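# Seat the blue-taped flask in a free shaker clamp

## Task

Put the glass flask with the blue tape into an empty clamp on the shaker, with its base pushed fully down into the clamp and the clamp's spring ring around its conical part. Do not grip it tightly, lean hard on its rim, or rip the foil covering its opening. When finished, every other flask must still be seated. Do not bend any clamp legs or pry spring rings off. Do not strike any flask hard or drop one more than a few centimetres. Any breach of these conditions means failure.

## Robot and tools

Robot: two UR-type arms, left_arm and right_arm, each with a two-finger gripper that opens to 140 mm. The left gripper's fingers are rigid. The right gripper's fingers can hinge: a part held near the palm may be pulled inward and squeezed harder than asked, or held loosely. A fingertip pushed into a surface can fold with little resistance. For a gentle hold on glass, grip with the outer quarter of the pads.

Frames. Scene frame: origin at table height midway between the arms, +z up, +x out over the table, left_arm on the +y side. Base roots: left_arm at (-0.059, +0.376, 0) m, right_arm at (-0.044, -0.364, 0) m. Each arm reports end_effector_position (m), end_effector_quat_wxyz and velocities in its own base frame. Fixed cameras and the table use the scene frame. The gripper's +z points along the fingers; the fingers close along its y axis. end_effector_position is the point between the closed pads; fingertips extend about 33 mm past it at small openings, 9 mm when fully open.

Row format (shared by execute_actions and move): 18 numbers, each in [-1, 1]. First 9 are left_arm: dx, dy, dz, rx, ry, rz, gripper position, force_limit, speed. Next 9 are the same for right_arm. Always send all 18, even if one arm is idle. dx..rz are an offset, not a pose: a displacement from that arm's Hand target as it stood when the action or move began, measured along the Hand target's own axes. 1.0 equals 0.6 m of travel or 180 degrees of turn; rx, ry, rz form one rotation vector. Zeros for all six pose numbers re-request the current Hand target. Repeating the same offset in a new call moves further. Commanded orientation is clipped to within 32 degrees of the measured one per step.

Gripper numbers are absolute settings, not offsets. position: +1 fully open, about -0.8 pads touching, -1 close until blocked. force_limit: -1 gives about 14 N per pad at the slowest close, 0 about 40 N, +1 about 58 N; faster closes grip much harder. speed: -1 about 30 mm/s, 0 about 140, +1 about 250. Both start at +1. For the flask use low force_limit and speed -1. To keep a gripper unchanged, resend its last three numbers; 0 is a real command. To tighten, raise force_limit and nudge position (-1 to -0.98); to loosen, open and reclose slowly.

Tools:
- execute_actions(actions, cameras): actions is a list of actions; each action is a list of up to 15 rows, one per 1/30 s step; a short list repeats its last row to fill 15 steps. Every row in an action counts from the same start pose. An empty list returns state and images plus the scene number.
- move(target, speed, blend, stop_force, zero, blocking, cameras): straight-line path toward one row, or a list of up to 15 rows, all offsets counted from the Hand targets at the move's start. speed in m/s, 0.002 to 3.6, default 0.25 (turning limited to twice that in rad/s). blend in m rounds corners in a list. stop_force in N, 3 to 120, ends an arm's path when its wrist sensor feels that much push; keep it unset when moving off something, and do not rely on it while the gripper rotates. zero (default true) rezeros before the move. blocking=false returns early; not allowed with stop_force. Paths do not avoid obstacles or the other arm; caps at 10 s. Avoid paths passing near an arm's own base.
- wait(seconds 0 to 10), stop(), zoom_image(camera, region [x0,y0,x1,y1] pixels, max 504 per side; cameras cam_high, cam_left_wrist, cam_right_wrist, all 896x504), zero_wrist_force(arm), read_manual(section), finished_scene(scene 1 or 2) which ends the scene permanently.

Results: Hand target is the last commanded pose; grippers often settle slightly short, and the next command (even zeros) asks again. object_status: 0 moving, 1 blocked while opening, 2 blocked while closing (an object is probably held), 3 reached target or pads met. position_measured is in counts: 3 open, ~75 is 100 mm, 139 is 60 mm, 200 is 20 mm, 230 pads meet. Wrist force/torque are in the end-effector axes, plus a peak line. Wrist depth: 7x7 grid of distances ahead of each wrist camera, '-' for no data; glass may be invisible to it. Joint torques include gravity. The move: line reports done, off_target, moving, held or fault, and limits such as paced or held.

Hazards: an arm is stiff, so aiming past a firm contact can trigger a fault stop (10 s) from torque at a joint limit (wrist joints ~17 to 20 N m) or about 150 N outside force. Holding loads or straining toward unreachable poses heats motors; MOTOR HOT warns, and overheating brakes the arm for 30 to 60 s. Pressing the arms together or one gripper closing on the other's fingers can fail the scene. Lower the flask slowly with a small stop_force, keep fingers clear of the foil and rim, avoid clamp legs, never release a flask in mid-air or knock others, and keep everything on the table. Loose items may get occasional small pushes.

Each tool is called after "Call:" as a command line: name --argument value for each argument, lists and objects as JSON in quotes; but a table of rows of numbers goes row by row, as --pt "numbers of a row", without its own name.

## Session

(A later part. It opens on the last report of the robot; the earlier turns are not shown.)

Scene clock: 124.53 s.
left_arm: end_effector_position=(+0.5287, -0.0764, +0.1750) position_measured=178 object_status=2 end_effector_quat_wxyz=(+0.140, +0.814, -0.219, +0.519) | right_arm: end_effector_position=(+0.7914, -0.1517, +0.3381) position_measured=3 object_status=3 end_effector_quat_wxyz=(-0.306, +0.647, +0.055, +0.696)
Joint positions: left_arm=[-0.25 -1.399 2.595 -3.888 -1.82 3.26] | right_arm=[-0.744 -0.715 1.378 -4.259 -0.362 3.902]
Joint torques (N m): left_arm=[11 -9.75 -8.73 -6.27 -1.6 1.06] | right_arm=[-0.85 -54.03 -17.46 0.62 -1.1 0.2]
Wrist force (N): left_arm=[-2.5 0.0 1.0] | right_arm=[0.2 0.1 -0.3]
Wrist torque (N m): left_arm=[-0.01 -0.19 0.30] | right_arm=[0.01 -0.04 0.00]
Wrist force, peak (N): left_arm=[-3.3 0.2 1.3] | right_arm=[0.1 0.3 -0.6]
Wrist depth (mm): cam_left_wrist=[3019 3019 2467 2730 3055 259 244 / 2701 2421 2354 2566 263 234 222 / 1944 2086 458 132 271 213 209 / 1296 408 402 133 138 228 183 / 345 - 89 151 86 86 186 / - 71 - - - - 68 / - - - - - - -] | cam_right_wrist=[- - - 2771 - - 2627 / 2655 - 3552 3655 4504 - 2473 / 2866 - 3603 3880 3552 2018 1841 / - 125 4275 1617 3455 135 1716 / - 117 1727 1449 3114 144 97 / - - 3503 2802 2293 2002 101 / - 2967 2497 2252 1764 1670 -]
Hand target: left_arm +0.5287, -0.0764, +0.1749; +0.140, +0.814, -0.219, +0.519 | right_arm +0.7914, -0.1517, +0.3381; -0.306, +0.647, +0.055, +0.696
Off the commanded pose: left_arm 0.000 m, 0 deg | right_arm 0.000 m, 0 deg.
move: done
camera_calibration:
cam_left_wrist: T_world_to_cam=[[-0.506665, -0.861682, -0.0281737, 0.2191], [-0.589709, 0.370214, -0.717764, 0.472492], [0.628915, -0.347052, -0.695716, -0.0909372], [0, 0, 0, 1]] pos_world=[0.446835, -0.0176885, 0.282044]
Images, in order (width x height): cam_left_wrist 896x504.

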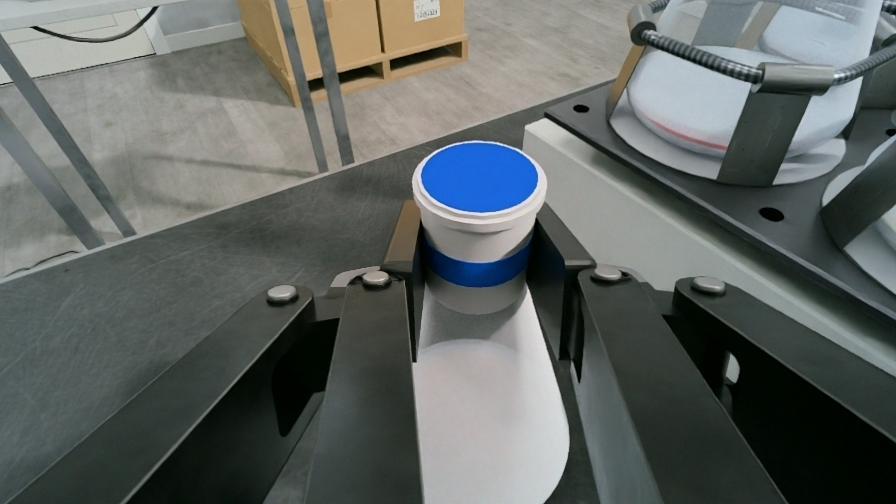

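Call:
move --pt "0.4532 0 -0.2113 0 0 0 -1 -0.1 -1 0 0 0 0 0 0 1 1 1" --pt "0.5227 0.4858 -0.0618 0.0504 0 -0.0235 -1 -0.1 -1 0 0 0 0 0 0 1 1 1" --speed 0.18 --blend '[0.05,0]' --cameras '["cam_left_wrist","cam_high"]'

Call:
zoom_image --camera "cam_high" --region '[370, 200, 550, 370]'

Scene clock: 141.33 s.
left_arm: end_effector_position=(+0.4679, -0.3780, +0.4748) position_measured=178 object_status=2 end_effector_quat_wxyz=(+0.094, +0.830, -0.147, +0.530) | right_arm: end_effector_position=(+0.7914, -0.1517, +0.3381) position_measured=3 object_status=3 end_effector_quat_wxyz=(-0.306, +0.647, +0.055, +0.696)
Joint positions: left_arm=[-1.34 -1.894 1.985 -2.529 -0.711 2.571] | right_arm=[-0.744 -0.715 1.378 -4.259 -0.362 3.902]
Joint torques (N m): left_arm=[-5 -12.35 -28.45 -5.07 2.64 -0.79] | right_arm=[-0.69 -54.29 -16.82 0.54 -1.12 0.31]
Wrist force (N): left_arm=[-2.5 0.2 1.0] | right_arm=[0.1 0.1 -0.3]
Wrist torque (N m): left_arm=[0.03 -0.16 0.28] | right_arm=[0.01 -0.02 0.00]
Wrist force, peak (N): left_arm=[-5.5 -0.2 2.1] | right_arm=[0.1 0.2 -0.6]
Wrist depth (mm): cam_left_wrist=[2759 1426 2398 2701 4073 4424 - / 1246 1351 2789 2851 3377 3130 2592 / 2467 2646 2646 132 2467 2701 2541 / 2156 2193 2193 132 137 785 2138 / 1929 - 89 146 86 82 694 / - 71 - 265 - - 68 / - - - 242 - - -] | cam_right_wrist=[- - - 3363 2933 - - / - - - 3821 3076 - - / 2899 - 3363 3318 3192 2425 1739 / - 125 - 1528 3114 135 1727 / - 117 3941 1466 3002 2119 97 / - 3503 3363 2967 2272 2002 101 / - 2834 2522 2067 1789 1670 -]
Hand target: left_arm +0.4679, -0.3781, +0.4749; +0.094, +0.830, -0.147, +0.530 | right_arm +0.7914, -0.1517, +0.3381; -0.306, +0.647, +0.055, +0.696
Off the commanded pose: left_arm 0.000 m, 0 deg | right_arm 0.000 m, 0 deg.
move: done
camera_calibration:
cam_left_wrist: T_world_to_cam=[[-0.349237, -0.936616, -0.0279823, -0.165179], [-0.645362, 0.262073, -0.717513, 0.74855], [0.679368, -0.232524, -0.695983, 0.0710826], [0, 0, 0, 1]] pos_world=[0.377108, -0.334356, 0.581945]
Images, in order (width x height): cam_high 896x504, cam_left_wrist 896x504.

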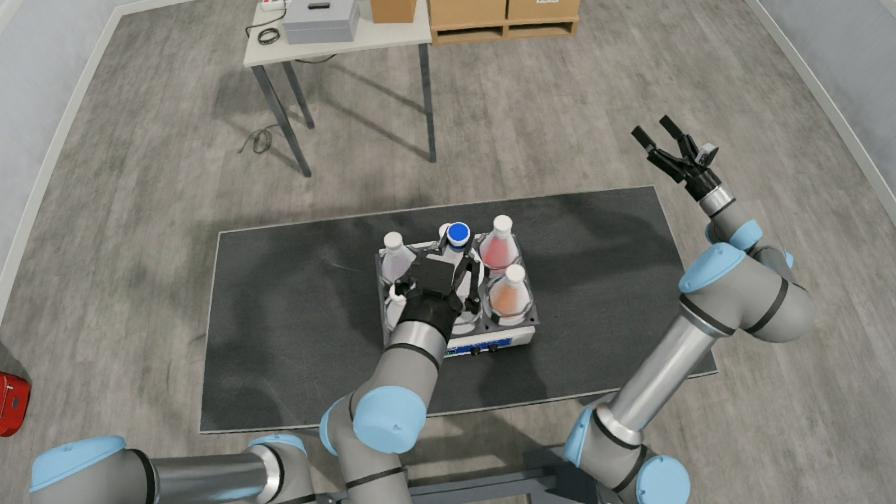

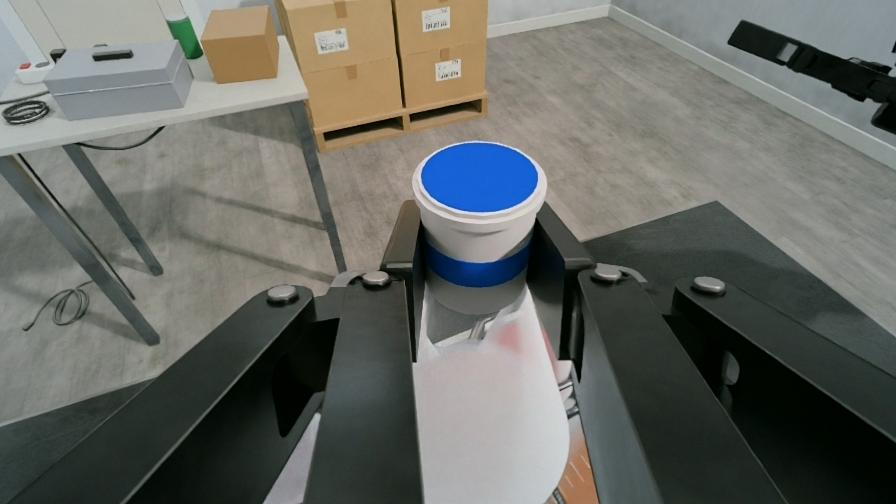

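Scaled by 2.800 from the camera's 896x504 image, which has a finer 1280x720 frame.

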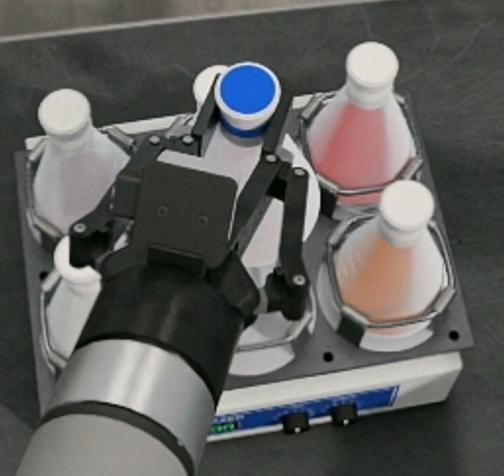

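Call:
move --target '[-0.1873,0,0.0717,0,0,0,-1,-0.1,-1,0,0,0,0,0,0,1,1,1]' --speed 0.1 --stop_force 10 --cameras '["cam_left_wrist","cam_high"]'

Call:
zoom_image --camera "cam_high" --region '[370, 200, 550, 370]'

Call:
zoom_image --camera "cam_left_wrist" --region '[250, 250, 690, 504]'

Scene clock: 163.37 s.
left_arm: end_effector_position=(+0.4600, -0.3752, +0.3548) position_measured=178 object_status=2 end_effector_quat_wxyz=(+0.094, +0.830, -0.147, +0.530) | right_arm: end_effector_position=(+0.7914, -0.1517, +0.3381) position_measured=3 object_status=3 end_effector_quat_wxyz=(-0.306, +0.647, +0.055, +0.696)
Joint positions: left_arm=[-1.363 -1.833 2.259 -2.847 -0.693 2.548] | right_arm=[-0.744 -0.715 1.378 -4.259 -0.362 3.902]
Joint torques (N m): left_arm=[11.69 -24.99 -20.18 -5.4 0.22 -0.79] | right_arm=[-0.25 -54.26 -17.79 0.62 -1 0.36]
Wrist force (N): left_arm=[-2.5 0.1 0.6] | right_arm=[0.1 -0.1 -0.2]
Wrist torque (N m): left_arm=[0.00 -0.17 0.29] | right_arm=[-0.02 -0.02 0.00]
Wrist force, peak (N): left_arm=[-4.7 0.2 1.3] | right_arm=[-0.1 0.1 -0.5]
Wrist depth (mm): cam_left_wrist=[1151 1283 2398 2646 3666 3092 2516 / 2789 3055 2789 2950 3019 2916 2646 / 2291 2070 2193 132 711 723 2291 / 1929 235 2138 131 137 200 627 / 1833 - 89 150 86 82 536 / - 71 - - - - 68 / - - - - - - -] | cam_right_wrist=[- - - 2933 2933 2449 - / 3275 - - 3275 2899 - 2473 / 2771 3821 4203 3821 3363 2449 1814 / - 125 - 1566 2293 135 1670 / - 117 1510 1484 3114 135 97 / - - 3363 2771 2293 2050 101 / - 2741 2497 2050 1727 1627 -]
Hand target: left_arm +0.4600, -0.3752, +0.3548; +0.094, +0.830, -0.147, +0.530 | right_arm +0.7914, -0.1517, +0.3381; -0.306, +0.647, +0.055, +0.696
Off the commanded pose: left_arm 0.000 m, 0 deg | right_arm 0.000 m, 0 deg.
move: done
camera_calibration:
cam_left_wrist: T_world_to_cam=[[-0.349149, -0.936651, -0.0279401, -0.168737], [-0.645304, 0.261952, -0.71761, 0.656598], [0.679469, -0.232523, -0.695884, -0.00649915], [0, 0, 0, 1]] pos_world=[0.369207, -0.331556, 0.461944]
Images, in order (width x height): cam_high 896x504, cam_left_wrist 896x504.

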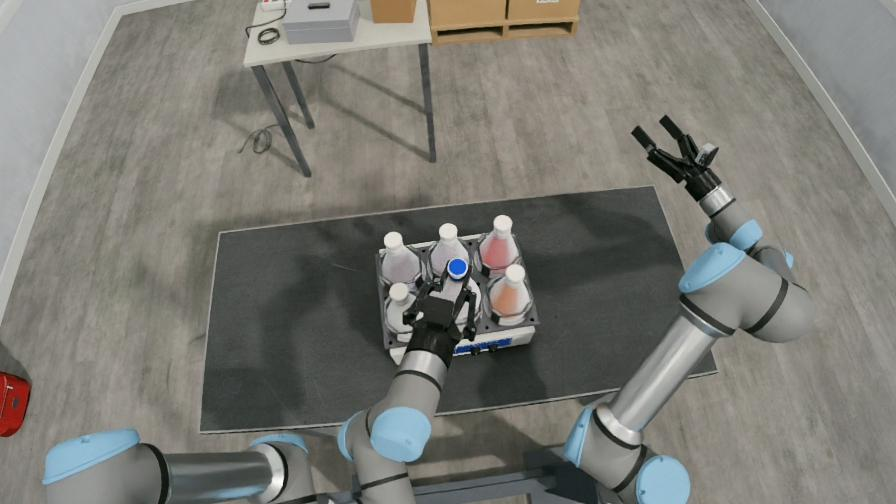

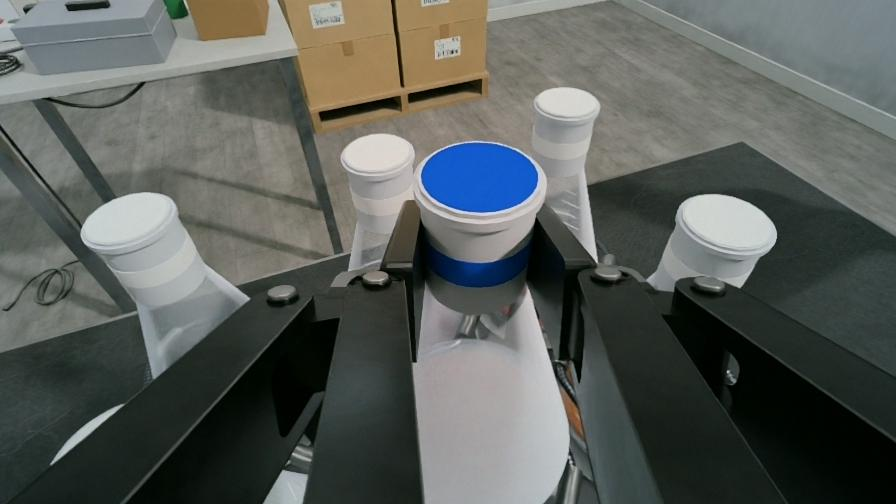

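Scaled by 2.800 from the camera's 896x504 image, which has a finer 1280x720 frame.

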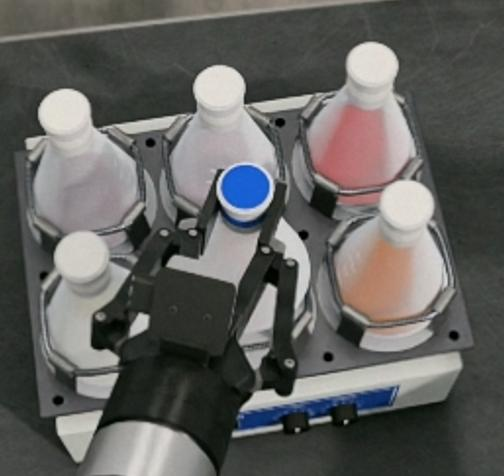

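Scaled by 1.145 from the camera's 896x504 image, which has a finer 1280x720 frame.

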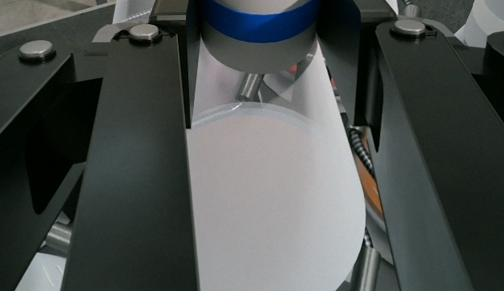

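Call:
move --target '[0,0.0019,0,0.0403,0,-0.0188,-1,-0.1,-1,0,0,0,0,0,0,1,1,1]' --speed 0.1 --cameras '["cam_left_wrist","cam_high"]'

Call:
zoom_image --camera "cam_high" --region '[370, 200, 550, 370]'

Scene clock: 174.47 s.
left_arm: end_effector_position=(+0.4596, -0.3764, +0.3548) position_measured=178 object_status=2 end_effector_quat_wxyz=(+0.057, +0.838, -0.089, +0.535) | right_arm: end_effector_position=(+0.7914, -0.1517, +0.3381) position_measured=3 object_status=3 end_effector_quat_wxyz=(-0.306, +0.647, +0.055, +0.696)
Joint positions: left_arm=[-1.418 -1.808 2.201 -2.617 -0.56 2.305] | right_arm=[-0.744 -0.715 1.378 -4.259 -0.362 3.902]
Joint torques (N m): left_arm=[11.07 -25.84 -19.85 -3.3 1.23 -0.74] | right_arm=[-0.11 -54.36 -17.43 0.55 -1.06 0.33]
Wrist force (N): left_arm=[-3.0 0.3 0.3] | right_arm=[0.1 0.1 -0.1]
Wrist torque (N m): left_arm=[0.03 -0.07 0.29] | right_arm=[0.02 -0.01 0.00]
Wrist force, peak (N): left_arm=[-3.2 -0.4 0.6] | right_arm=[0.0 0.4 -0.4]
Wrist depth (mm): cam_left_wrist=[1296 1246 1365 2491 3666 3333 - / 2916 3019 2312 2646 2759 2789 2883 / 2444 2312 2376 132 295 2312 2491 / 2005 250 2103 131 137 195 - / - - 89 151 87 86 81 / - 71 - 269 - - 68 / - - - 243 - - -] | cam_right_wrist=[2771 - - 3941 - 2573 - / 2866 - - 3275 2866 - - / 2834 - - 3408 3363 2449 1814 / - 125 - 1606 3275 135 1693 / - 117 2018 1484 2627 2137 97 / - - 3455 2802 2137 2002 101 / - 2741 2497 2034 - 1566 -]
Hand target: left_arm +0.4596, -0.3763, +0.3548; +0.057, +0.838, -0.089, +0.535 | right_arm +0.7914, -0.1517, +0.3381; -0.306, +0.647, +0.055, +0.696
Off the commanded pose: left_arm 0.000 m, 0 deg | right_arm 0.000 m, 0 deg.
move: done
camera_calibration:
cam_left_wrist: T_world_to_cam=[[-0.215527, -0.976099, -0.027903, -0.246292], [-0.675506, 0.169667, -0.717568, 0.635751], [0.705152, -0.135806, -0.695929, 0.0181375], [0, 0, 0, 1]] pos_world=[0.363581, -0.345808, 0.461945]
Images, in order (width x height): cam_high 896x504, cam_left_wrist 896x504.

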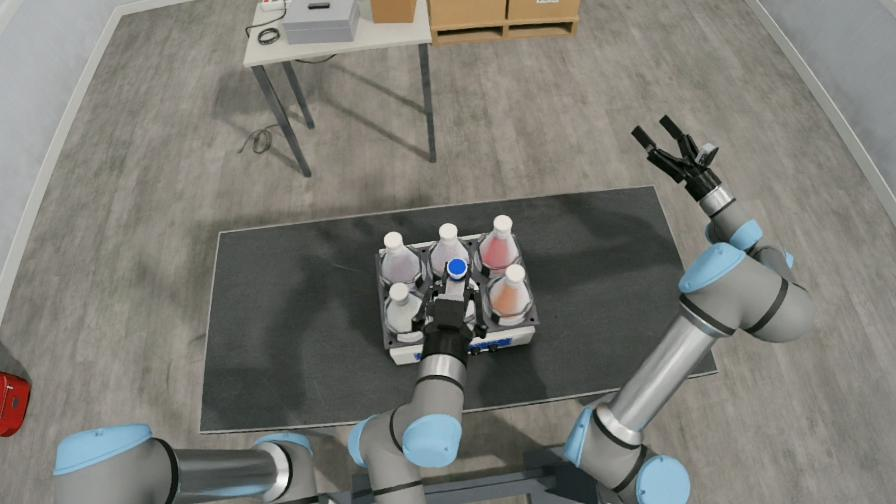

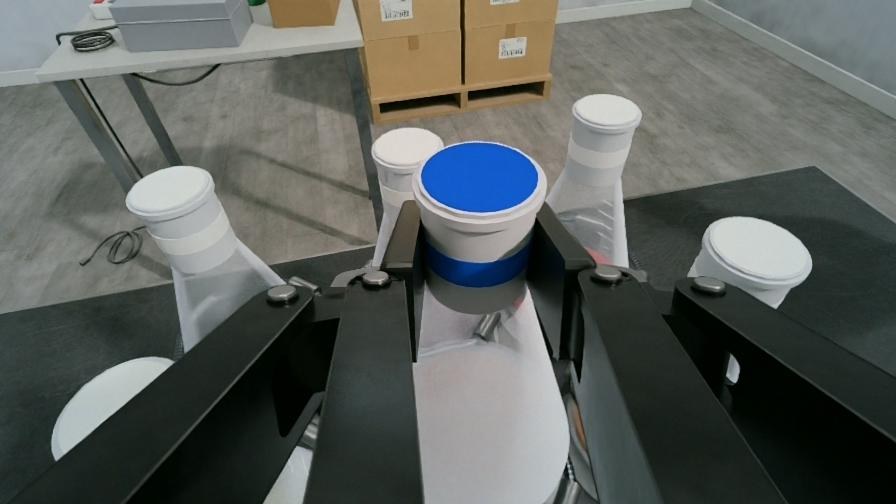

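Scaled by 2.800 from the camera's 896x504 image, which has a finer 1280x720 frame.

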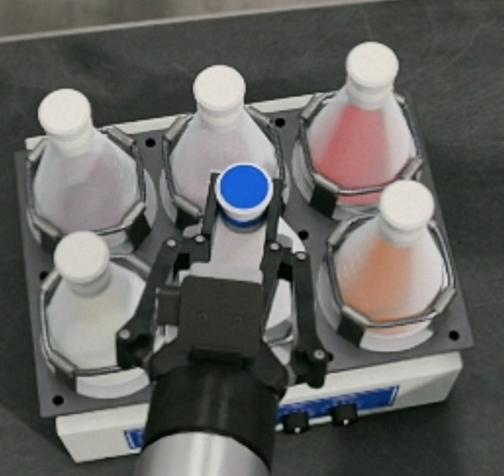

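Call:
move --target '[-0.1057,0,0.0493,0,0,0,-1,-0.1,-1,0,0,0,0,0,0,1,1,1]' --speed 0.02 --stop_force 8 --cameras '["cam_left_wrist","cam_high"]'

Call:
zoom_image --camera "cam_high" --region '[370, 200, 550, 370]'

Call:
zoom_image --camera "cam_left_wrist" --region '[250, 100, 690, 504]'

Scene clock: 179.77 s.
left_arm: end_effector_position=(+0.4596, -0.3763, +0.3440) position_measured=178 object_status=2 end_effector_quat_wxyz=(+0.057, +0.838, -0.088, +0.535) | right_arm: end_effector_position=(+0.7914, -0.1517, +0.3381) position_measured=3 object_status=3 end_effector_quat_wxyz=(-0.306, +0.647, +0.055, +0.696)
Joint positions: left_arm=[-1.418 -1.795 2.222 -2.65 -0.559 2.304] | right_arm=[-0.744 -0.715 1.378 -4.259 -0.362 3.902]
Joint torques (N m): left_arm=[13.56 -26.05 -25.58 -4.64 0.47 -0.8] | right_arm=[0.04 -53.87 -18.07 0.63 -1.14 0.44]
Wrist force (N): left_arm=[0.1 1.1 -1.4] | right_arm=[0.0 0.0 -0.3]
Wrist torque (N m): left_arm=[-0.11 -0.14 0.20] | right_arm=[-0.01 0.01 0.01]
Wrist force, peak (N): left_arm=[10.4 3.0 -8.3] | right_arm=[0.2 0.2 -0.5]
Wrist depth (mm): cam_left_wrist=[1337 1228 1372 2467 2851 3468 5968 / 2883 2883 2851 2673 278 2820 2820 / 2516 232 2354 132 692 2291 759 / 2053 604 2070 129 135 186 177 / 562 - 89 151 87 86 80 / - 71 - - - - 68 / - - - 244 - - -] | cam_right_wrist=[- 4758 - 3455 - - 2425 / - - 4945 3603 3233 - 2314 / 2933 2272 - 3363 3455 2314 1776 / 2627 125 - 3655 3363 135 1670 / - 117 1586 1466 2967 145 97 / - - 3318 2402 2293 2232 102 / - 2771 2573 2119 1789 1627 -]
Hand target: left_arm +0.4596, -0.3763, +0.3440; +0.057, +0.838, -0.088, +0.535 (not the last commanded pose) | right_arm +0.7914, -0.1517, +0.3381; -0.306, +0.647, +0.055, +0.696
Off the commanded pose: left_arm 0.059 m, 0 deg | right_arm 0.000 m, 0 deg.
move: contact (left_arm)
camera_calibration:
cam_left_wrist: T_world_to_cam=[[-0.215245, -0.97617, -0.0276099, -0.246735], [-0.675599, 0.169265, -0.717576, 0.627877], [0.70515, -0.135802, -0.695932, 0.0104988], [0, 0, 0, 1]] pos_world=[0.363681, -0.345707, 0.451044]
Images, in order (width x height): cam_high 896x504, cam_left_wrist 896x504.

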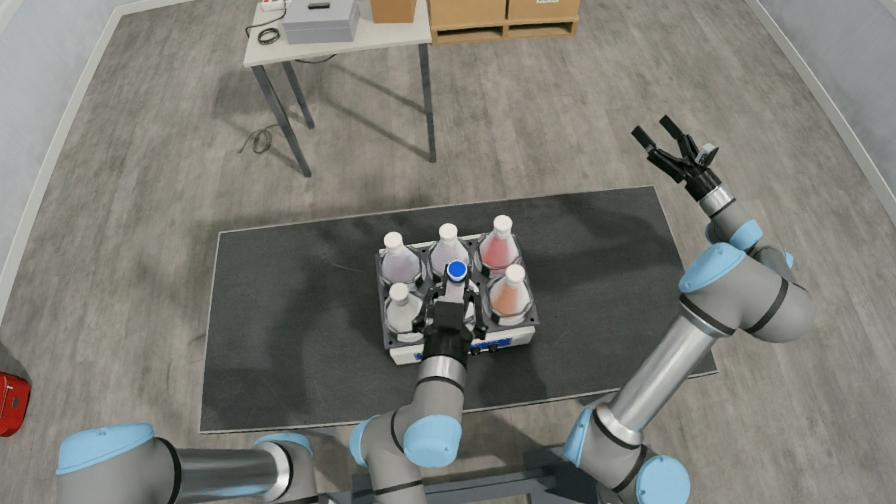

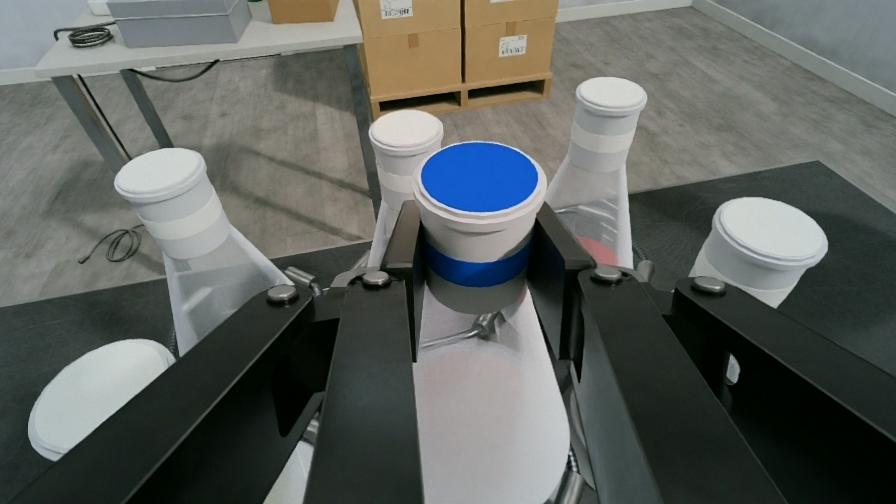

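Scaled by 2.800 from the camera's 896x504 image, which has a finer 1280x720 frame.

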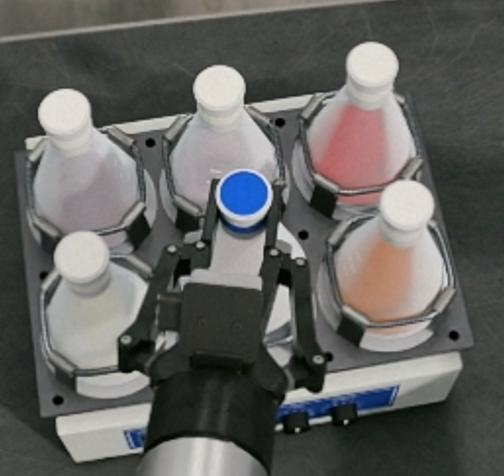

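Scaled by 1.145 from the camera's 896x504 image, which has a finer 1280x720 frame.

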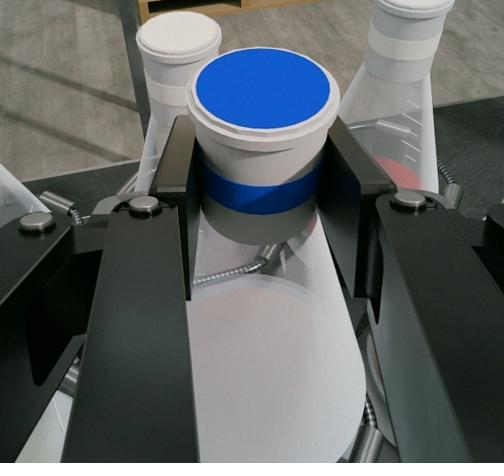

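Call:
move --target '[-0.0182,0,0.0085,0,0,0,-1,-0.1,-1,0,0,0,0,0,0,1,1,1]' --speed 0.01 --stop_force 20 --cameras '["cam_left_wrist","cam_high"]'

Call:
zoom_image --camera "cam_high" --region '[400, 240, 520, 340]'

Call:
zoom_image --camera "cam_left_wrist" --region '[350, 130, 620, 504]'

Scene clock: 187.63 s.
left_arm: end_effector_position=(+0.4596, -0.3763, +0.3379) position_measured=178 object_status=2 end_effector_quat_wxyz=(+0.057, +0.838, -0.088, +0.535) | right_arm: end_effector_position=(+0.7914, -0.1517, +0.3381) position_measured=3 object_status=3 end_effector_quat_wxyz=(-0.306, +0.647, +0.055, +0.696)
Joint positions: left_arm=[-1.418 -1.788 2.233 -2.669 -0.559 2.304] | right_arm=[-0.744 -0.715 1.378 -4.259 -0.362 3.902]
Joint torques (N m): left_arm=[13.4 -18.03 -19.4 -0.03 -0.97 0.56] | right_arm=[-0.51 -54.13 -17.95 0.63 -1.06 0.31]
Wrist force (N): left_arm=[16.4 7.5 -11.6] | right_arm=[0.1 0.2 -0.4]
Wrist torque (N m): left_arm=[-0.28 -0.30 0.01] | right_arm=[0.03 -0.02 0.00]
Wrist force, peak (N): left_arm=[22.0 8.0 -14.9] | right_arm=[-0.2 0.4 -0.3]
Wrist depth (mm): cam_left_wrist=[1450 1240 1387 2516 3719 4010 - / 3019 3055 2984 2701 2820 3092 2789 / 2491 233 2491 131 292 2541 2444 / 2037 611 2053 132 137 187 173 / 565 - 89 295 86 86 80 / - 71 - - - - 68 / - - - - - - -] | cam_right_wrist=[2834 3880 4068 3503 3233 2573 - / - - - 3318 3152 - - / 2473 - 4850 3880 3275 2473 1801 / - 125 - 1606 2272 138 1693 / - 117 3503 1458 3002 145 97 / - - 3233 2600 2314 2050 102 / - 2834 2547 2102 1854 1659 -]
Hand target: left_arm +0.4596, -0.3763, +0.3380; +0.057, +0.838, -0.088, +0.535 (not the last commanded pose) | right_arm +0.7914, -0.1517, +0.3381; -0.306, +0.647, +0.055, +0.696
Off the commanded pose: left_arm 0.006 m, 0 deg | right_arm 0.000 m, 0 deg.
move: contact (left_arm)
camera_calibration:
cam_left_wrist: T_world_to_cam=[[-0.215245, -0.97617, -0.0276099, -0.2469], [-0.675599, 0.169265, -0.717576, 0.623572], [0.70515, -0.135802, -0.695932, 0.00632325], [0, 0, 0, 1]] pos_world=[0.363681, -0.345707, 0.445044]
Images, in order (width x height): cam_high 896x504, cam_left_wrist 896x504.

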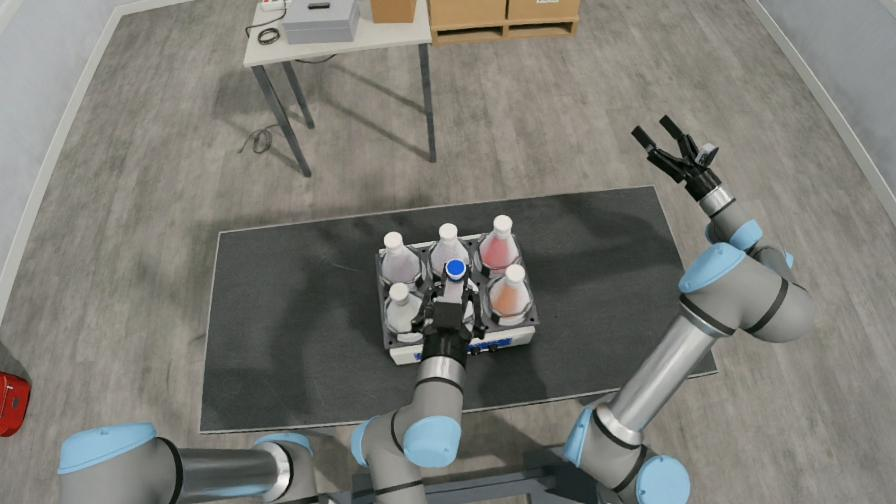

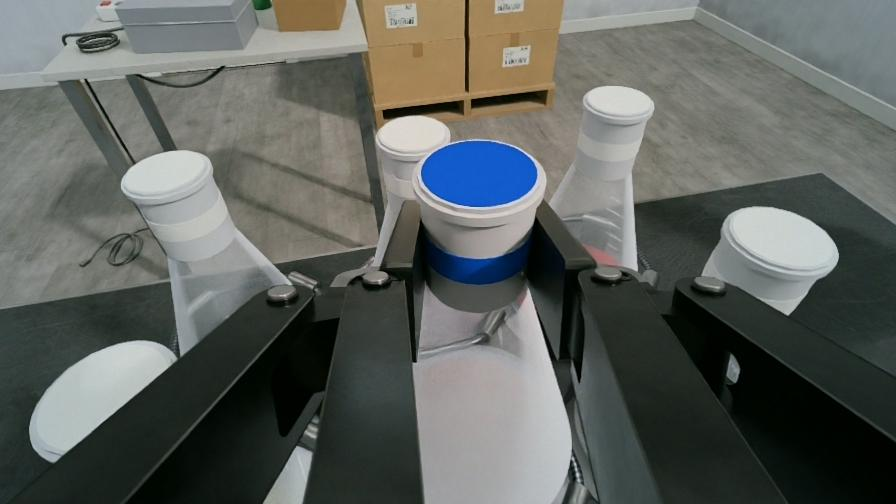

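Scaled by 4.200 from the camera's 896x504 image, which has a finer 1280x720 frame.

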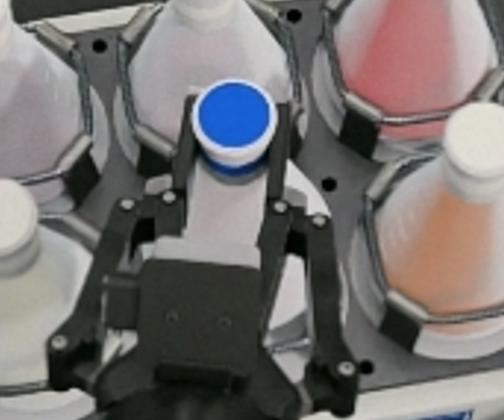

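Scaled by 1.348 from the camera's 896x504 image, which has a finer 1280x720 frame.

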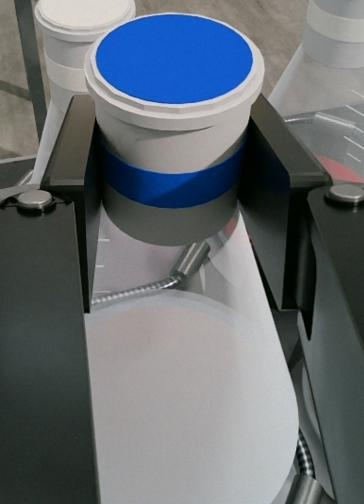

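Call:
move --target '[0.0151,0.0067,-0.007,0,0,0,-1,-0.1,-1,0,0,0,0,0,0,1,1,1]' --speed 0.03

Call:
move --target '[-0.0257,0,0.012,0,0,0,-1,-0.1,-1,0,0,0,0,0,0,1,1,1]' --speed 0.01 --stop_force 14 --cameras '["cam_left_wrist"]'

Call:
zoom_image --camera "cam_left_wrist" --region '[350, 130, 620, 504]'

Scene clock: 191.90 s.
left_arm: end_effector_position=(+0.4588, -0.3803, +0.3480) position_measured=178 object_status=2 end_effector_quat_wxyz=(+0.057, +0.838, -0.088, +0.535) end_effector_velocity=(+0.000, +0.000, +0.000) end_effector_angular_velocity=(-0.002, +0.000, +0.000) | right_arm: end_effector_position=(+0.7914, -0.1517, +0.3381) position_measured=3 object_status=3 end_effector_quat_wxyz=(-0.306, +0.647, +0.055, +0.696)
Joint positions: left_arm=[-1.422 -1.793 2.208 -2.633 -0.557 2.298] | right_arm=[-0.744 -0.715 1.378 -4.259 -0.362 3.902]
Joint velocities: left_arm=[0 0.001 0.001 -0.005 -0.001 0] | right_arm=[within noise]
Joint torques (N m): left_arm=[-5.07 -20.48 -18.58 -5.43 3.71 -0.32] | right_arm=[-0.18 -53.27 -17.99 0.65 -1.13 0.47]
Wrist force (N): left_arm=[-2.9 0.5 0.7] | right_arm=[0.1 0.0 -0.3]
Wrist torque (N m): left_arm=[0.06 -0.09 0.29] | right_arm=[-0.01 -0.01 0.00]
Wrist force, peak (N): left_arm=[16.7 7.4 -11.8] | right_arm=[-0.1 0.1 -0.4]
Wrist depth (mm): cam_left_wrist=[1246 1246 1387 2592 3377 3830 - / 2916 2916 2916 2730 2646 2730 2566 / 2376 2376 2398 132 395 2354 2271 / 1989 632 2086 129 137 184 - / - - 89 307 86 86 80 / - 71 - 256 - - 68 / - - - - - - -] | cam_right_wrist=[- - 4585 3503 - 2655 2449 / - 3709 3318 3552 3603 - - / - - 4134 3709 3318 2174 1814 / - 125 4945 1617 3455 135 1716 / - 117 4068 1484 3275 144 97 / - 2967 3114 2802 2156 2018 101 / - 2866 2547 2084 1828 1638 -]
Hand target: left_arm +0.4588, -0.3802, +0.3479; +0.057, +0.838, -0.088, +0.535 | right_arm +0.7914, -0.1517, +0.3381; -0.306, +0.647, +0.055, +0.696
Off the commanded pose: left_arm 0.000 m, 0 deg | right_arm 0.000 m, 0 deg.
move: done

Scene clock: 193.37 s.
left_arm: end_effector_position=(+0.4588, -0.3803, +0.3440) position_measured=178 object_status=2 end_effector_quat_wxyz=(+0.057, +0.838, -0.088, +0.535) | right_arm: end_effector_position=(+0.7914, -0.1517, +0.3381) position_measured=3 object_status=3 end_effector_quat_wxyz=(-0.306, +0.647, +0.055, +0.696)
Joint positions: left_arm=[-1.422 -1.788 2.216 -2.646 -0.557 2.298] | right_arm=[-0.744 -0.715 1.378 -4.259 -0.362 3.902]
Joint torques (N m): left_arm=[2.29 -22.75 -27.12 -1.8 -0.97 0.28] | right_arm=[-0.33 -53.51 -17.59 0.64 -1.09 0.53]
Wrist force (N): left_arm=[5.9 0.3 -6.8] | right_arm=[0.0 0.1 -0.2]
Wrist torque (N m): left_arm=[-0.06 -0.21 0.16] | right_arm=[0.01 -0.01 0.00]
Wrist force, peak (N): left_arm=[9.0 0.9 -9.6] | right_arm=[0.2 0.2 -0.4]
Wrist depth (mm): cam_left_wrist=[1252 1234 1380 2619 3290 3290 2730 / 2916 2916 3055 2701 2673 2883 2701 / 2467 224 2467 132 282 2467 2121 / 2037 615 2053 129 137 182 179 / - - 89 303 86 86 - / - 71 - - - - 68 / - - - - - - -] | cam_right_wrist=[3709 - 5254 3233 2741 3076 - / 3192 - - 3455 3039 2573 2425 / 2933 3503 - 4003 3318 2379 1801 / - 126 4945 1547 3318 135 1681 / - 117 3880 1425 2967 2102 97 / - 3152 3709 2802 1449 2002 102 / - 3114 2547 2156 1716 1638 -]
Hand target: left_arm +0.4588, -0.3803, +0.3440; +0.057, +0.838, -0.088, +0.535 (not the last commanded pose) | right_arm +0.7914, -0.1517, +0.3381; -0.306, +0.647, +0.055, +0.696
Off the commanded pose: left_arm 0.013 m, 0 deg | right_arm 0.000 m, 0 deg.
move: contact (left_arm)
camera_calibration:
cam_left_wrist: T_world_to_cam=[[-0.215175, -0.976194, -0.0272947, -0.250911], [-0.675488, 0.168961, -0.717752, 0.627861], [0.705277, -0.136005, -0.695764, 0.0104109], [0, 0, 0, 1]] pos_world=[0.36278, -0.349606, 0.451043]
Images, in order (width x height): cam_left_wrist 896x504.

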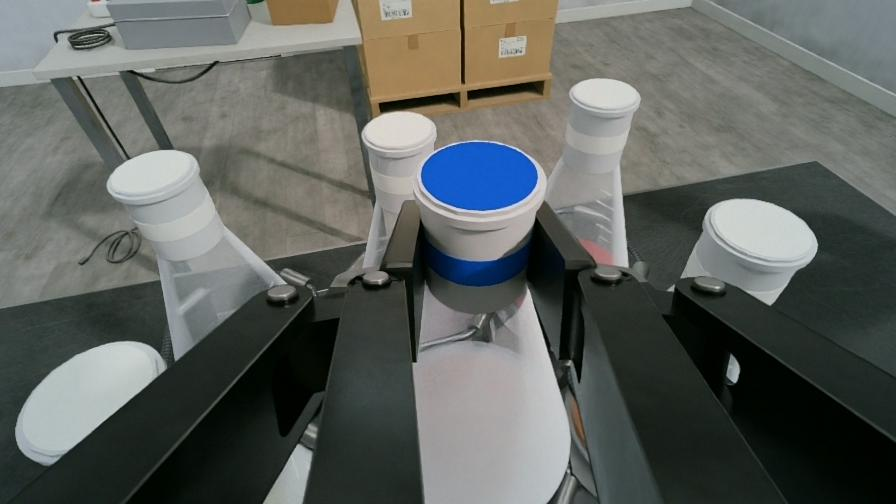

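Scaled by 1.348 from the camera's 896x504 image, which has a finer 1280x720 frame.

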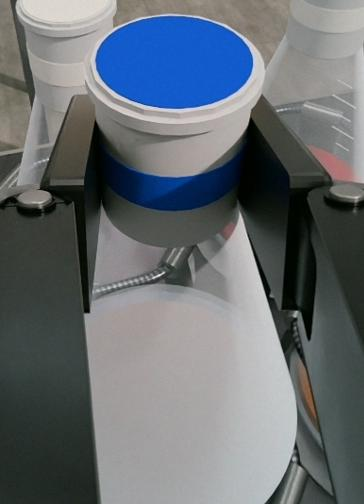

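Call:
move --target '[0.0068,-0.0007,-0.009,0,0,0,-1,-0.1,-1,0,0,0,0,0,0,1,1,1]' --speed 0.03

Call:
move --target '[-0.0242,0,0.0113,0,0,0,-1,-0.1,-1,0,0,0,0,0,0,1,1,1]' --speed 0.01 --stop_force 18

Scene clock: 202.33 s.
left_arm: end_effector_position=(+0.4557, -0.3792, +0.3501) position_measured=178 object_status=2 end_effector_quat_wxyz=(+0.057, +0.838, -0.088, +0.535) end_effector_velocity=(+0.000, +0.000, -0.001) end_effector_angular_velocity=(-0.002, +0.001, -0.001) | right_arm: end_effector_position=(+0.7914, -0.1517, +0.3381) position_measured=3 object_status=3 end_effector_quat_wxyz=(-0.306, +0.647, +0.055, +0.696)
Joint positions: left_arm=[-1.43 -1.805 2.209 -2.612 -0.552 2.285] | right_arm=[-0.744 -0.715 1.378 -4.259 -0.362 3.902]
Joint velocities: left_arm=[0 0.001 0.002 -0.005 -0.001 0] | right_arm=[within noise]
Joint torques (N m): left_arm=[1.8 -4.04 -24.11 -5.37 3.02 0.9] | right_arm=[-0.18 -53.68 -18.03 0.67 -1.08 0.53]
Wrist force (N): left_arm=[-3.0 0.4 0.5] | right_arm=[0.1 0.1 -0.3]
Wrist torque (N m): left_arm=[0.06 -0.08 0.29] | right_arm=[0.01 -0.01 0.00]
Wrist force, peak (N): left_arm=[6.6 0.4 -7.1] | right_arm=[0.4 0.4 -0.2]
Wrist depth (mm): cam_left_wrist=[1303 1277 1395 2592 2701 3666 2646 / 2883 2950 2789 2730 2516 3468 2673 / 2516 240 2398 132 288 2467 2312 / 2070 257 2175 129 137 187 - / 594 - 89 150 86 86 - / - 71 - - - - 68 / - - - - - - -] | cam_right_wrist=[- - 3821 3275 2573 3503 2866 / 2655 4203 - 3764 3039 - - / 2473 - - 3363 3363 1828 1789 / 2497 125 - 1566 3318 135 1704 / - 117 4134 1466 3114 2156 97 / - - 3821 2802 2212 1986 101 / - 2834 2335 2050 1814 1606 -]
Hand target: left_arm +0.4558, -0.3792, +0.3500; +0.057, +0.838, -0.088, +0.535 | right_arm +0.7914, -0.1517, +0.3381; -0.306, +0.647, +0.055, +0.696
Off the commanded pose: left_arm 0.000 m, 0 deg | right_arm 0.000 m, 0 deg.
move: done

Scene clock: 204.73 s.
left_arm: end_effector_position=(+0.4558, -0.3792, +0.3371) position_measured=178 object_status=2 end_effector_quat_wxyz=(+0.057, +0.838, -0.088, +0.535) | right_arm: end_effector_position=(+0.7914, -0.1517, +0.3381) position_measured=3 object_status=3 end_effector_quat_wxyz=(-0.306, +0.647, +0.055, +0.696)
Joint positions: left_arm=[-1.43 -1.789 2.233 -2.653 -0.552 2.286] | right_arm=[-0.744 -0.715 1.378 -4.259 -0.362 3.902]
Joint torques (N m): left_arm=[11.5 -21.33 -24.59 -2.38 0.03 -0.34] | right_arm=[-0.56 -53.08 -18.8 0.61 -1.02 0.54]
Wrist force (N): left_arm=[8.2 2.6 -6.8] | right_arm=[0.1 0.0 0.0]
Wrist torque (N m): left_arm=[-0.06 -0.16 0.23] | right_arm=[0.01 -0.03 0.00]
Wrist force, peak (N): left_arm=[12.5 4.5 -10.0] | right_arm=[0.0 0.3 -0.4]
Wrist depth (mm): cam_left_wrist=[1442 1228 1351 2592 3468 3468 - / 3055 2851 2851 2820 272 2916 2730 / 2376 223 2421 131 2251 733 1959 / 1929 1666 2103 133 137 184 170 / 559 - 89 304 86 86 - / - 71 - - - - 68 / - - - - - - -] | cam_right_wrist=[- - 3503 2834 - - 2379 / - - - 2683 3363 - 2967 / 2802 - - 3552 3192 2357 1789 / - 126 - 1528 3039 135 1704 / - 117 1659 1466 3076 2102 97 / - - 3192 2712 2293 2002 102 / - 2933 2522 2137 1789 1659 -]
Hand target: left_arm +0.4558, -0.3792, +0.3371; +0.057, +0.838, -0.088, +0.535 (not the last commanded pose) | right_arm +0.7914, -0.1517, +0.3381; -0.306, +0.647, +0.055, +0.696
Off the commanded pose: left_arm 0.003 m, 0 deg | right_arm 0.000 m, 0 deg.
move: contact (left_arm)

Call:
move --target '[-0.0182,0.0017,0.0085,0,0,0,-1,-0.1,-1,0,0,0,0,0,0,1,1,1]' --speed 0.01 --stop_force 14 --cameras '["cam_left_wrist","cam_high"]'

Call:
zoom_image --camera "cam_left_wrist" --region '[350, 130, 620, 504]'

Scene clock: 209.83 s.
left_arm: end_effector_position=(+0.4557, -0.3796, +0.3322) position_measured=178 object_status=2 end_effector_quat_wxyz=(+0.057, +0.838, -0.088, +0.535) | right_arm: end_effector_position=(+0.7914, -0.1517, +0.3381) position_measured=3 object_status=3 end_effector_quat_wxyz=(-0.306, +0.647, +0.055, +0.696)
Joint positions: left_arm=[-1.431 -1.782 2.242 -2.668 -0.552 2.285] | right_arm=[-0.744 -0.715 1.378 -4.259 -0.362 3.902]
Joint torques (N m): left_arm=[12.73 -17.46 -19.23 0.18 -3.29 0.71] | right_arm=[-0.11 -53.52 -19.05 0.56 -1.12 0.58]
Wrist force (N): left_arm=[17.9 4.9 -12.4] | right_arm=[0.1 0.2 -0.3]
Wrist torque (N m): left_arm=[-0.01 -0.17 0.43] | right_arm=[0.04 -0.03 0.00]
Wrist force, peak (N): left_arm=[23.3 5.9 -16.0] | right_arm=[0.0 0.3 -0.5]
Wrist depth (mm): cam_left_wrist=[1442 1252 1365 2516 3422 3515 - / 2851 3019 3092 2759 277 2566 2789 / 2398 226 2376 136 282 2541 2444 / 1989 1666 2053 134 137 184 178 / 572 - 89 296 86 86 525 / - 71 - 271 - - 68 / - - - - - - -] | cam_right_wrist=[- - - 3503 - - - / 2741 - - 3655 2933 - - / 3363 - - 3655 3275 2156 1828 / - 125 - 1519 3192 139 1727 / - 117 3503 1466 3503 2119 97 / - - 3363 2802 2293 2018 101 / - 2712 2272 2137 1789 1638 -]
Hand target: left_arm +0.4558, -0.3796, +0.3322; +0.057, +0.838, -0.088, +0.535 (not the last commanded pose) | right_arm +0.7914, -0.1517, +0.3381; -0.306, +0.647, +0.055, +0.696
Off the commanded pose: left_arm 0.007 m, 0 deg | right_arm 0.000 m, 0 deg.
move: contact (left_arm)
camera_calibration:
cam_left_wrist: T_world_to_cam=[[-0.215107, -0.976218, -0.0269797, -0.251365], [-0.675427, 0.168669, -0.717878, 0.617177], [0.705356, -0.136198, -0.695646, 0.00426467], [0, 0, 0, 1]] pos_world=[0.35978, -0.348904, 0.439243]
Images, in order (width x height): cam_high 896x504, cam_left_wrist 896x504.

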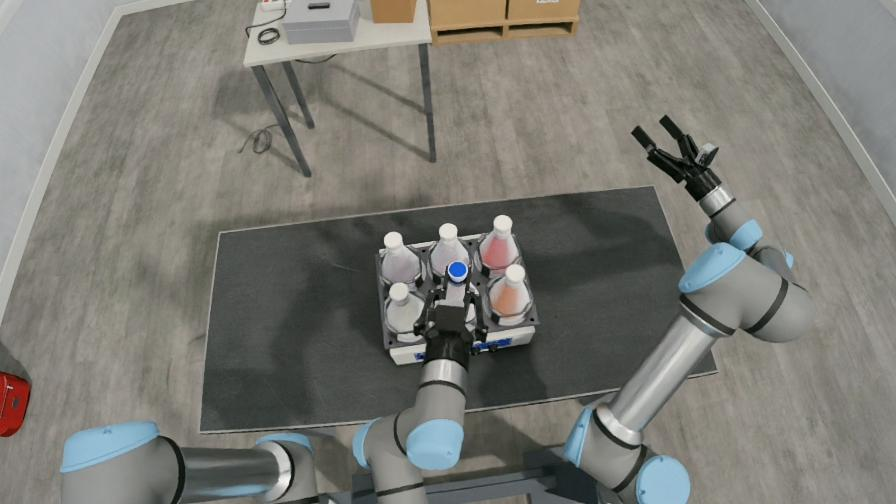

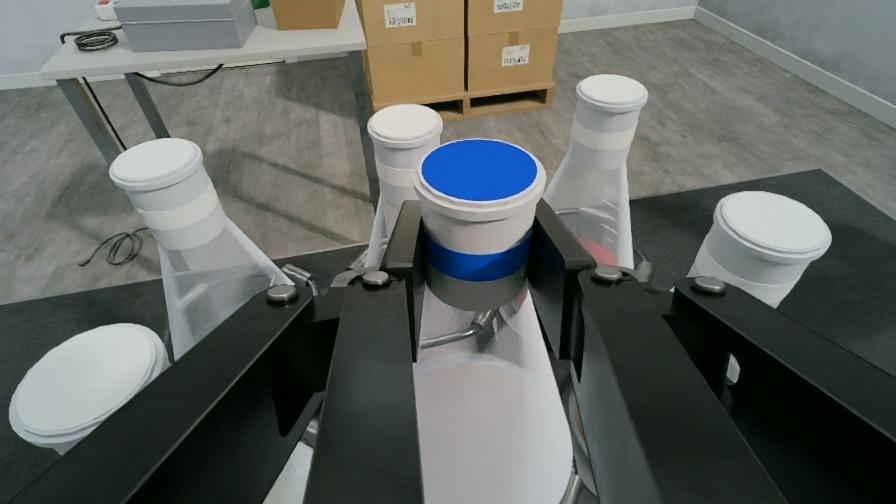

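Scaled by 1.348 from the camera's 896x504 image, which has a finer 1280x720 frame.

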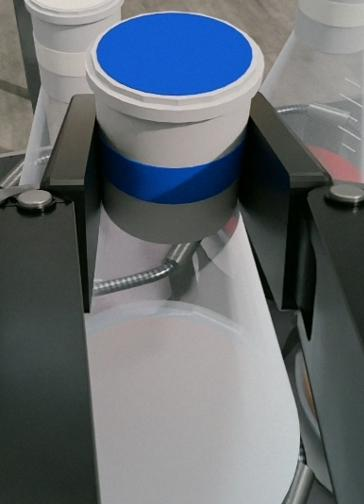

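Call:
move --target '[0.0121,0.005,-0.0056,0,0,0,-1,-0.1,-1,0,0,0,0,0,0,1,1,1]' --speed 0.03

Call:
move --target '[-0.0287,0,0.0134,0,0,0,-1,-0.1,-1,0,0,0,0,0,0,1,1,1]' --speed 0.01 --stop_force 26 --cameras '["cam_left_wrist","cam_high"]'

Call:
zoom_image --camera "cam_left_wrist" --region '[350, 130, 620, 504]'

Scene clock: 216.03 s.
left_arm: end_effector_position=(+0.4551, -0.3826, +0.3403) position_measured=178 object_status=2 end_effector_quat_wxyz=(+0.057, +0.838, -0.088, +0.535) | right_arm: end_effector_position=(+0.7914, -0.1517, +0.3381) position_measured=3 object_status=3 end_effector_quat_wxyz=(-0.306, +0.647, +0.055, +0.696)
Joint positions: left_arm=[-1.434 -1.787 2.222 -2.639 -0.55 2.28] | right_arm=[-0.744 -0.715 1.378 -4.259 -0.362 3.902]
Joint torques (N m): left_arm=[-9.93 -20.41 -20.07 -5.85 2 -1.32] | right_arm=[-0.38 -53.49 -18.32 0.61 -1.13 0.6]
Wrist force (N): left_arm=[-0.6 -3.7 0.1] | right_arm=[-0.1 0.0 -0.1]
Wrist torque (N m): left_arm=[0.24 -0.06 0.72] | right_arm=[0.00 0.01 0.00]
Wrist force, peak (N): left_arm=[18.3 5.2 -12.8] | right_arm=[0.1 0.5 -0.2]
Wrist depth (mm): cam_left_wrist=[1351 1240 1402 2541 2851 3468 - / 2984 2883 3019 2759 274 2759 2851 / 2467 2156 2333 131 684 2354 727 / 1974 1758 2086 130 137 182 575 / - - 89 300 86 86 - / - 71 - - - - 68 / - - - - - - -] | cam_right_wrist=[- - - 3764 - 2933 2232 / - - 4670 3603 3002 - - / 2627 - - 3821 2834 2449 1751 / - 125 4670 3941 3076 135 1693 / - 117 1596 1484 3002 2156 97 / - 3503 3408 2683 2293 2084 101 / - 3880 2449 2102 1854 1648 -]
Hand target: left_arm +0.4552, -0.3825, +0.3402; +0.057, +0.838, -0.088, +0.535 | right_arm +0.7914, -0.1517, +0.3381; -0.306, +0.647, +0.055, +0.696
Off the commanded pose: left_arm 0.000 m, 0 deg | right_arm 0.000 m, 0 deg.
move: done

Scene clock: 218.23 s.
left_arm: end_effector_position=(+0.4552, -0.3826, +0.3288) position_measured=178 object_status=2 end_effector_quat_wxyz=(+0.057, +0.838, -0.088, +0.535) | right_arm: end_effector_position=(+0.7914, -0.1517, +0.3381) position_measured=3 object_status=3 end_effector_quat_wxyz=(-0.306, +0.647, +0.055, +0.696)
Joint positions: left_arm=[-1.434 -1.772 2.243 -2.675 -0.55 2.28] | right_arm=[-0.744 -0.715 1.378 -4.259 -0.362 3.902]
Joint torques (N m): left_arm=[3.57 -16.23 -20.5 -0.97 -3.14 -0.25] | right_arm=[-0.15 -52.74 -18.42 0.64 -1.14 0.51]
Wrist force (N): left_arm=[21.5 -5.9 -5.5] | right_arm=[0.1 0.1 0.0]
Wrist torque (N m): left_arm=[0.32 -0.24 0.73] | right_arm=[0.03 -0.03 0.00]
Wrist force, peak (N): left_arm=[24.1 -7.6 -8.3] | right_arm=[0.2 0.3 -0.5]
Wrist depth (mm): cam_left_wrist=[1252 1258 1330 2491 3468 4207 3614 / 2916 3055 3019 2730 269 2730 2673 / 2444 238 2398 134 2251 2516 2421 / 2053 1974 2070 131 137 178 171 / - - 89 295 86 86 76 / - 71 - - - - 68 / - 67 - - - - -] | cam_right_wrist=[- - - 3318 4425 - - / - - 2834 3275 2899 3076 - / - - - 3192 3503 2600 1776 / - 125 - 1475 3275 135 1704 / - 117 3764 1449 2899 - 97 / - 3039 3318 2866 2272 1882 102 / - 2933 2357 2067 1814 1617 -]
Hand target: left_arm +0.4552, -0.3826, +0.3288; +0.057, +0.838, -0.088, +0.535 (not the last commanded pose) | right_arm +0.7914, -0.1517, +0.3381; -0.306, +0.647, +0.055, +0.696
Off the commanded pose: left_arm 0.008 m, 0 deg | right_arm 0.000 m, 0 deg.
move: contact (left_arm)
camera_calibration:
cam_left_wrist: T_world_to_cam=[[-0.215039, -0.976235, -0.026911, -0.254474], [-0.675399, 0.168563, -0.717929, 0.614867], [0.705404, -0.136207, -0.695596, 0.00195506], [0, 0, 0, 1]] pos_world=[0.359179, -0.351804, 0.435942]
Images, in order (width x height): cam_high 896x504, cam_left_wrist 896x504.

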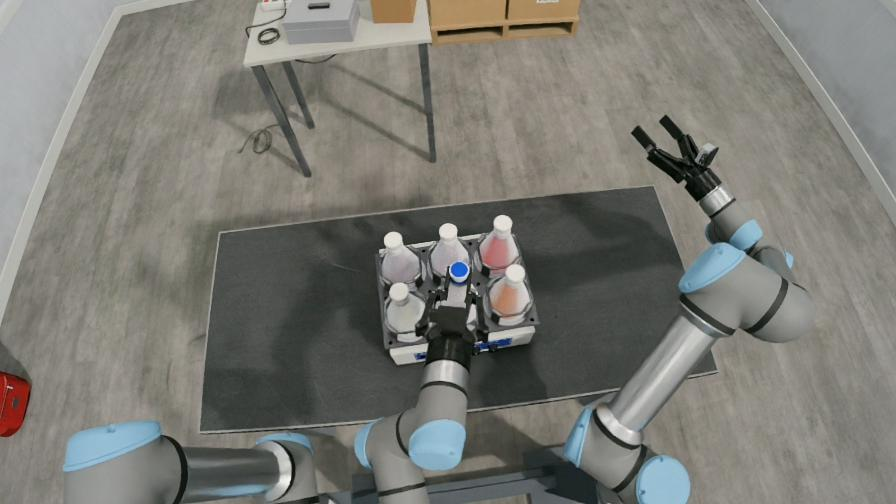

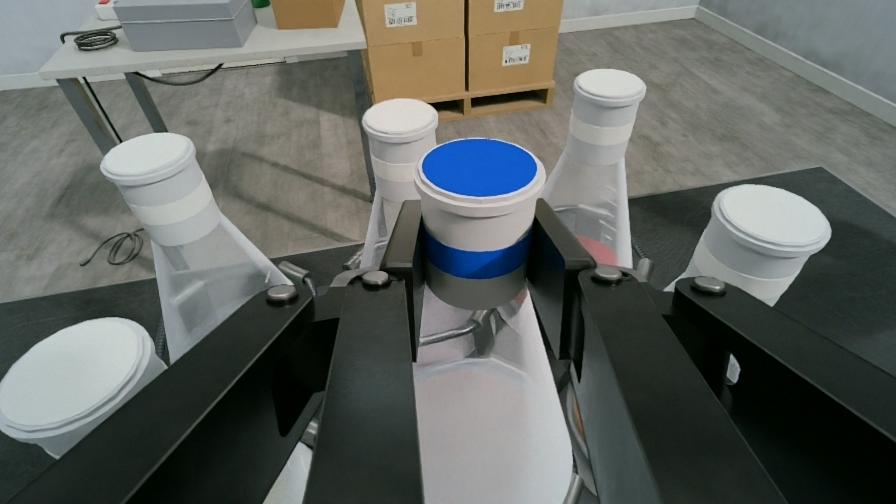

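Scaled by 1.348 from the camera's 896x504 image, which has a finer 1280x720 frame.

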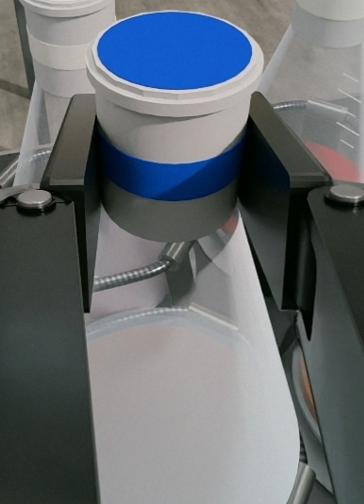

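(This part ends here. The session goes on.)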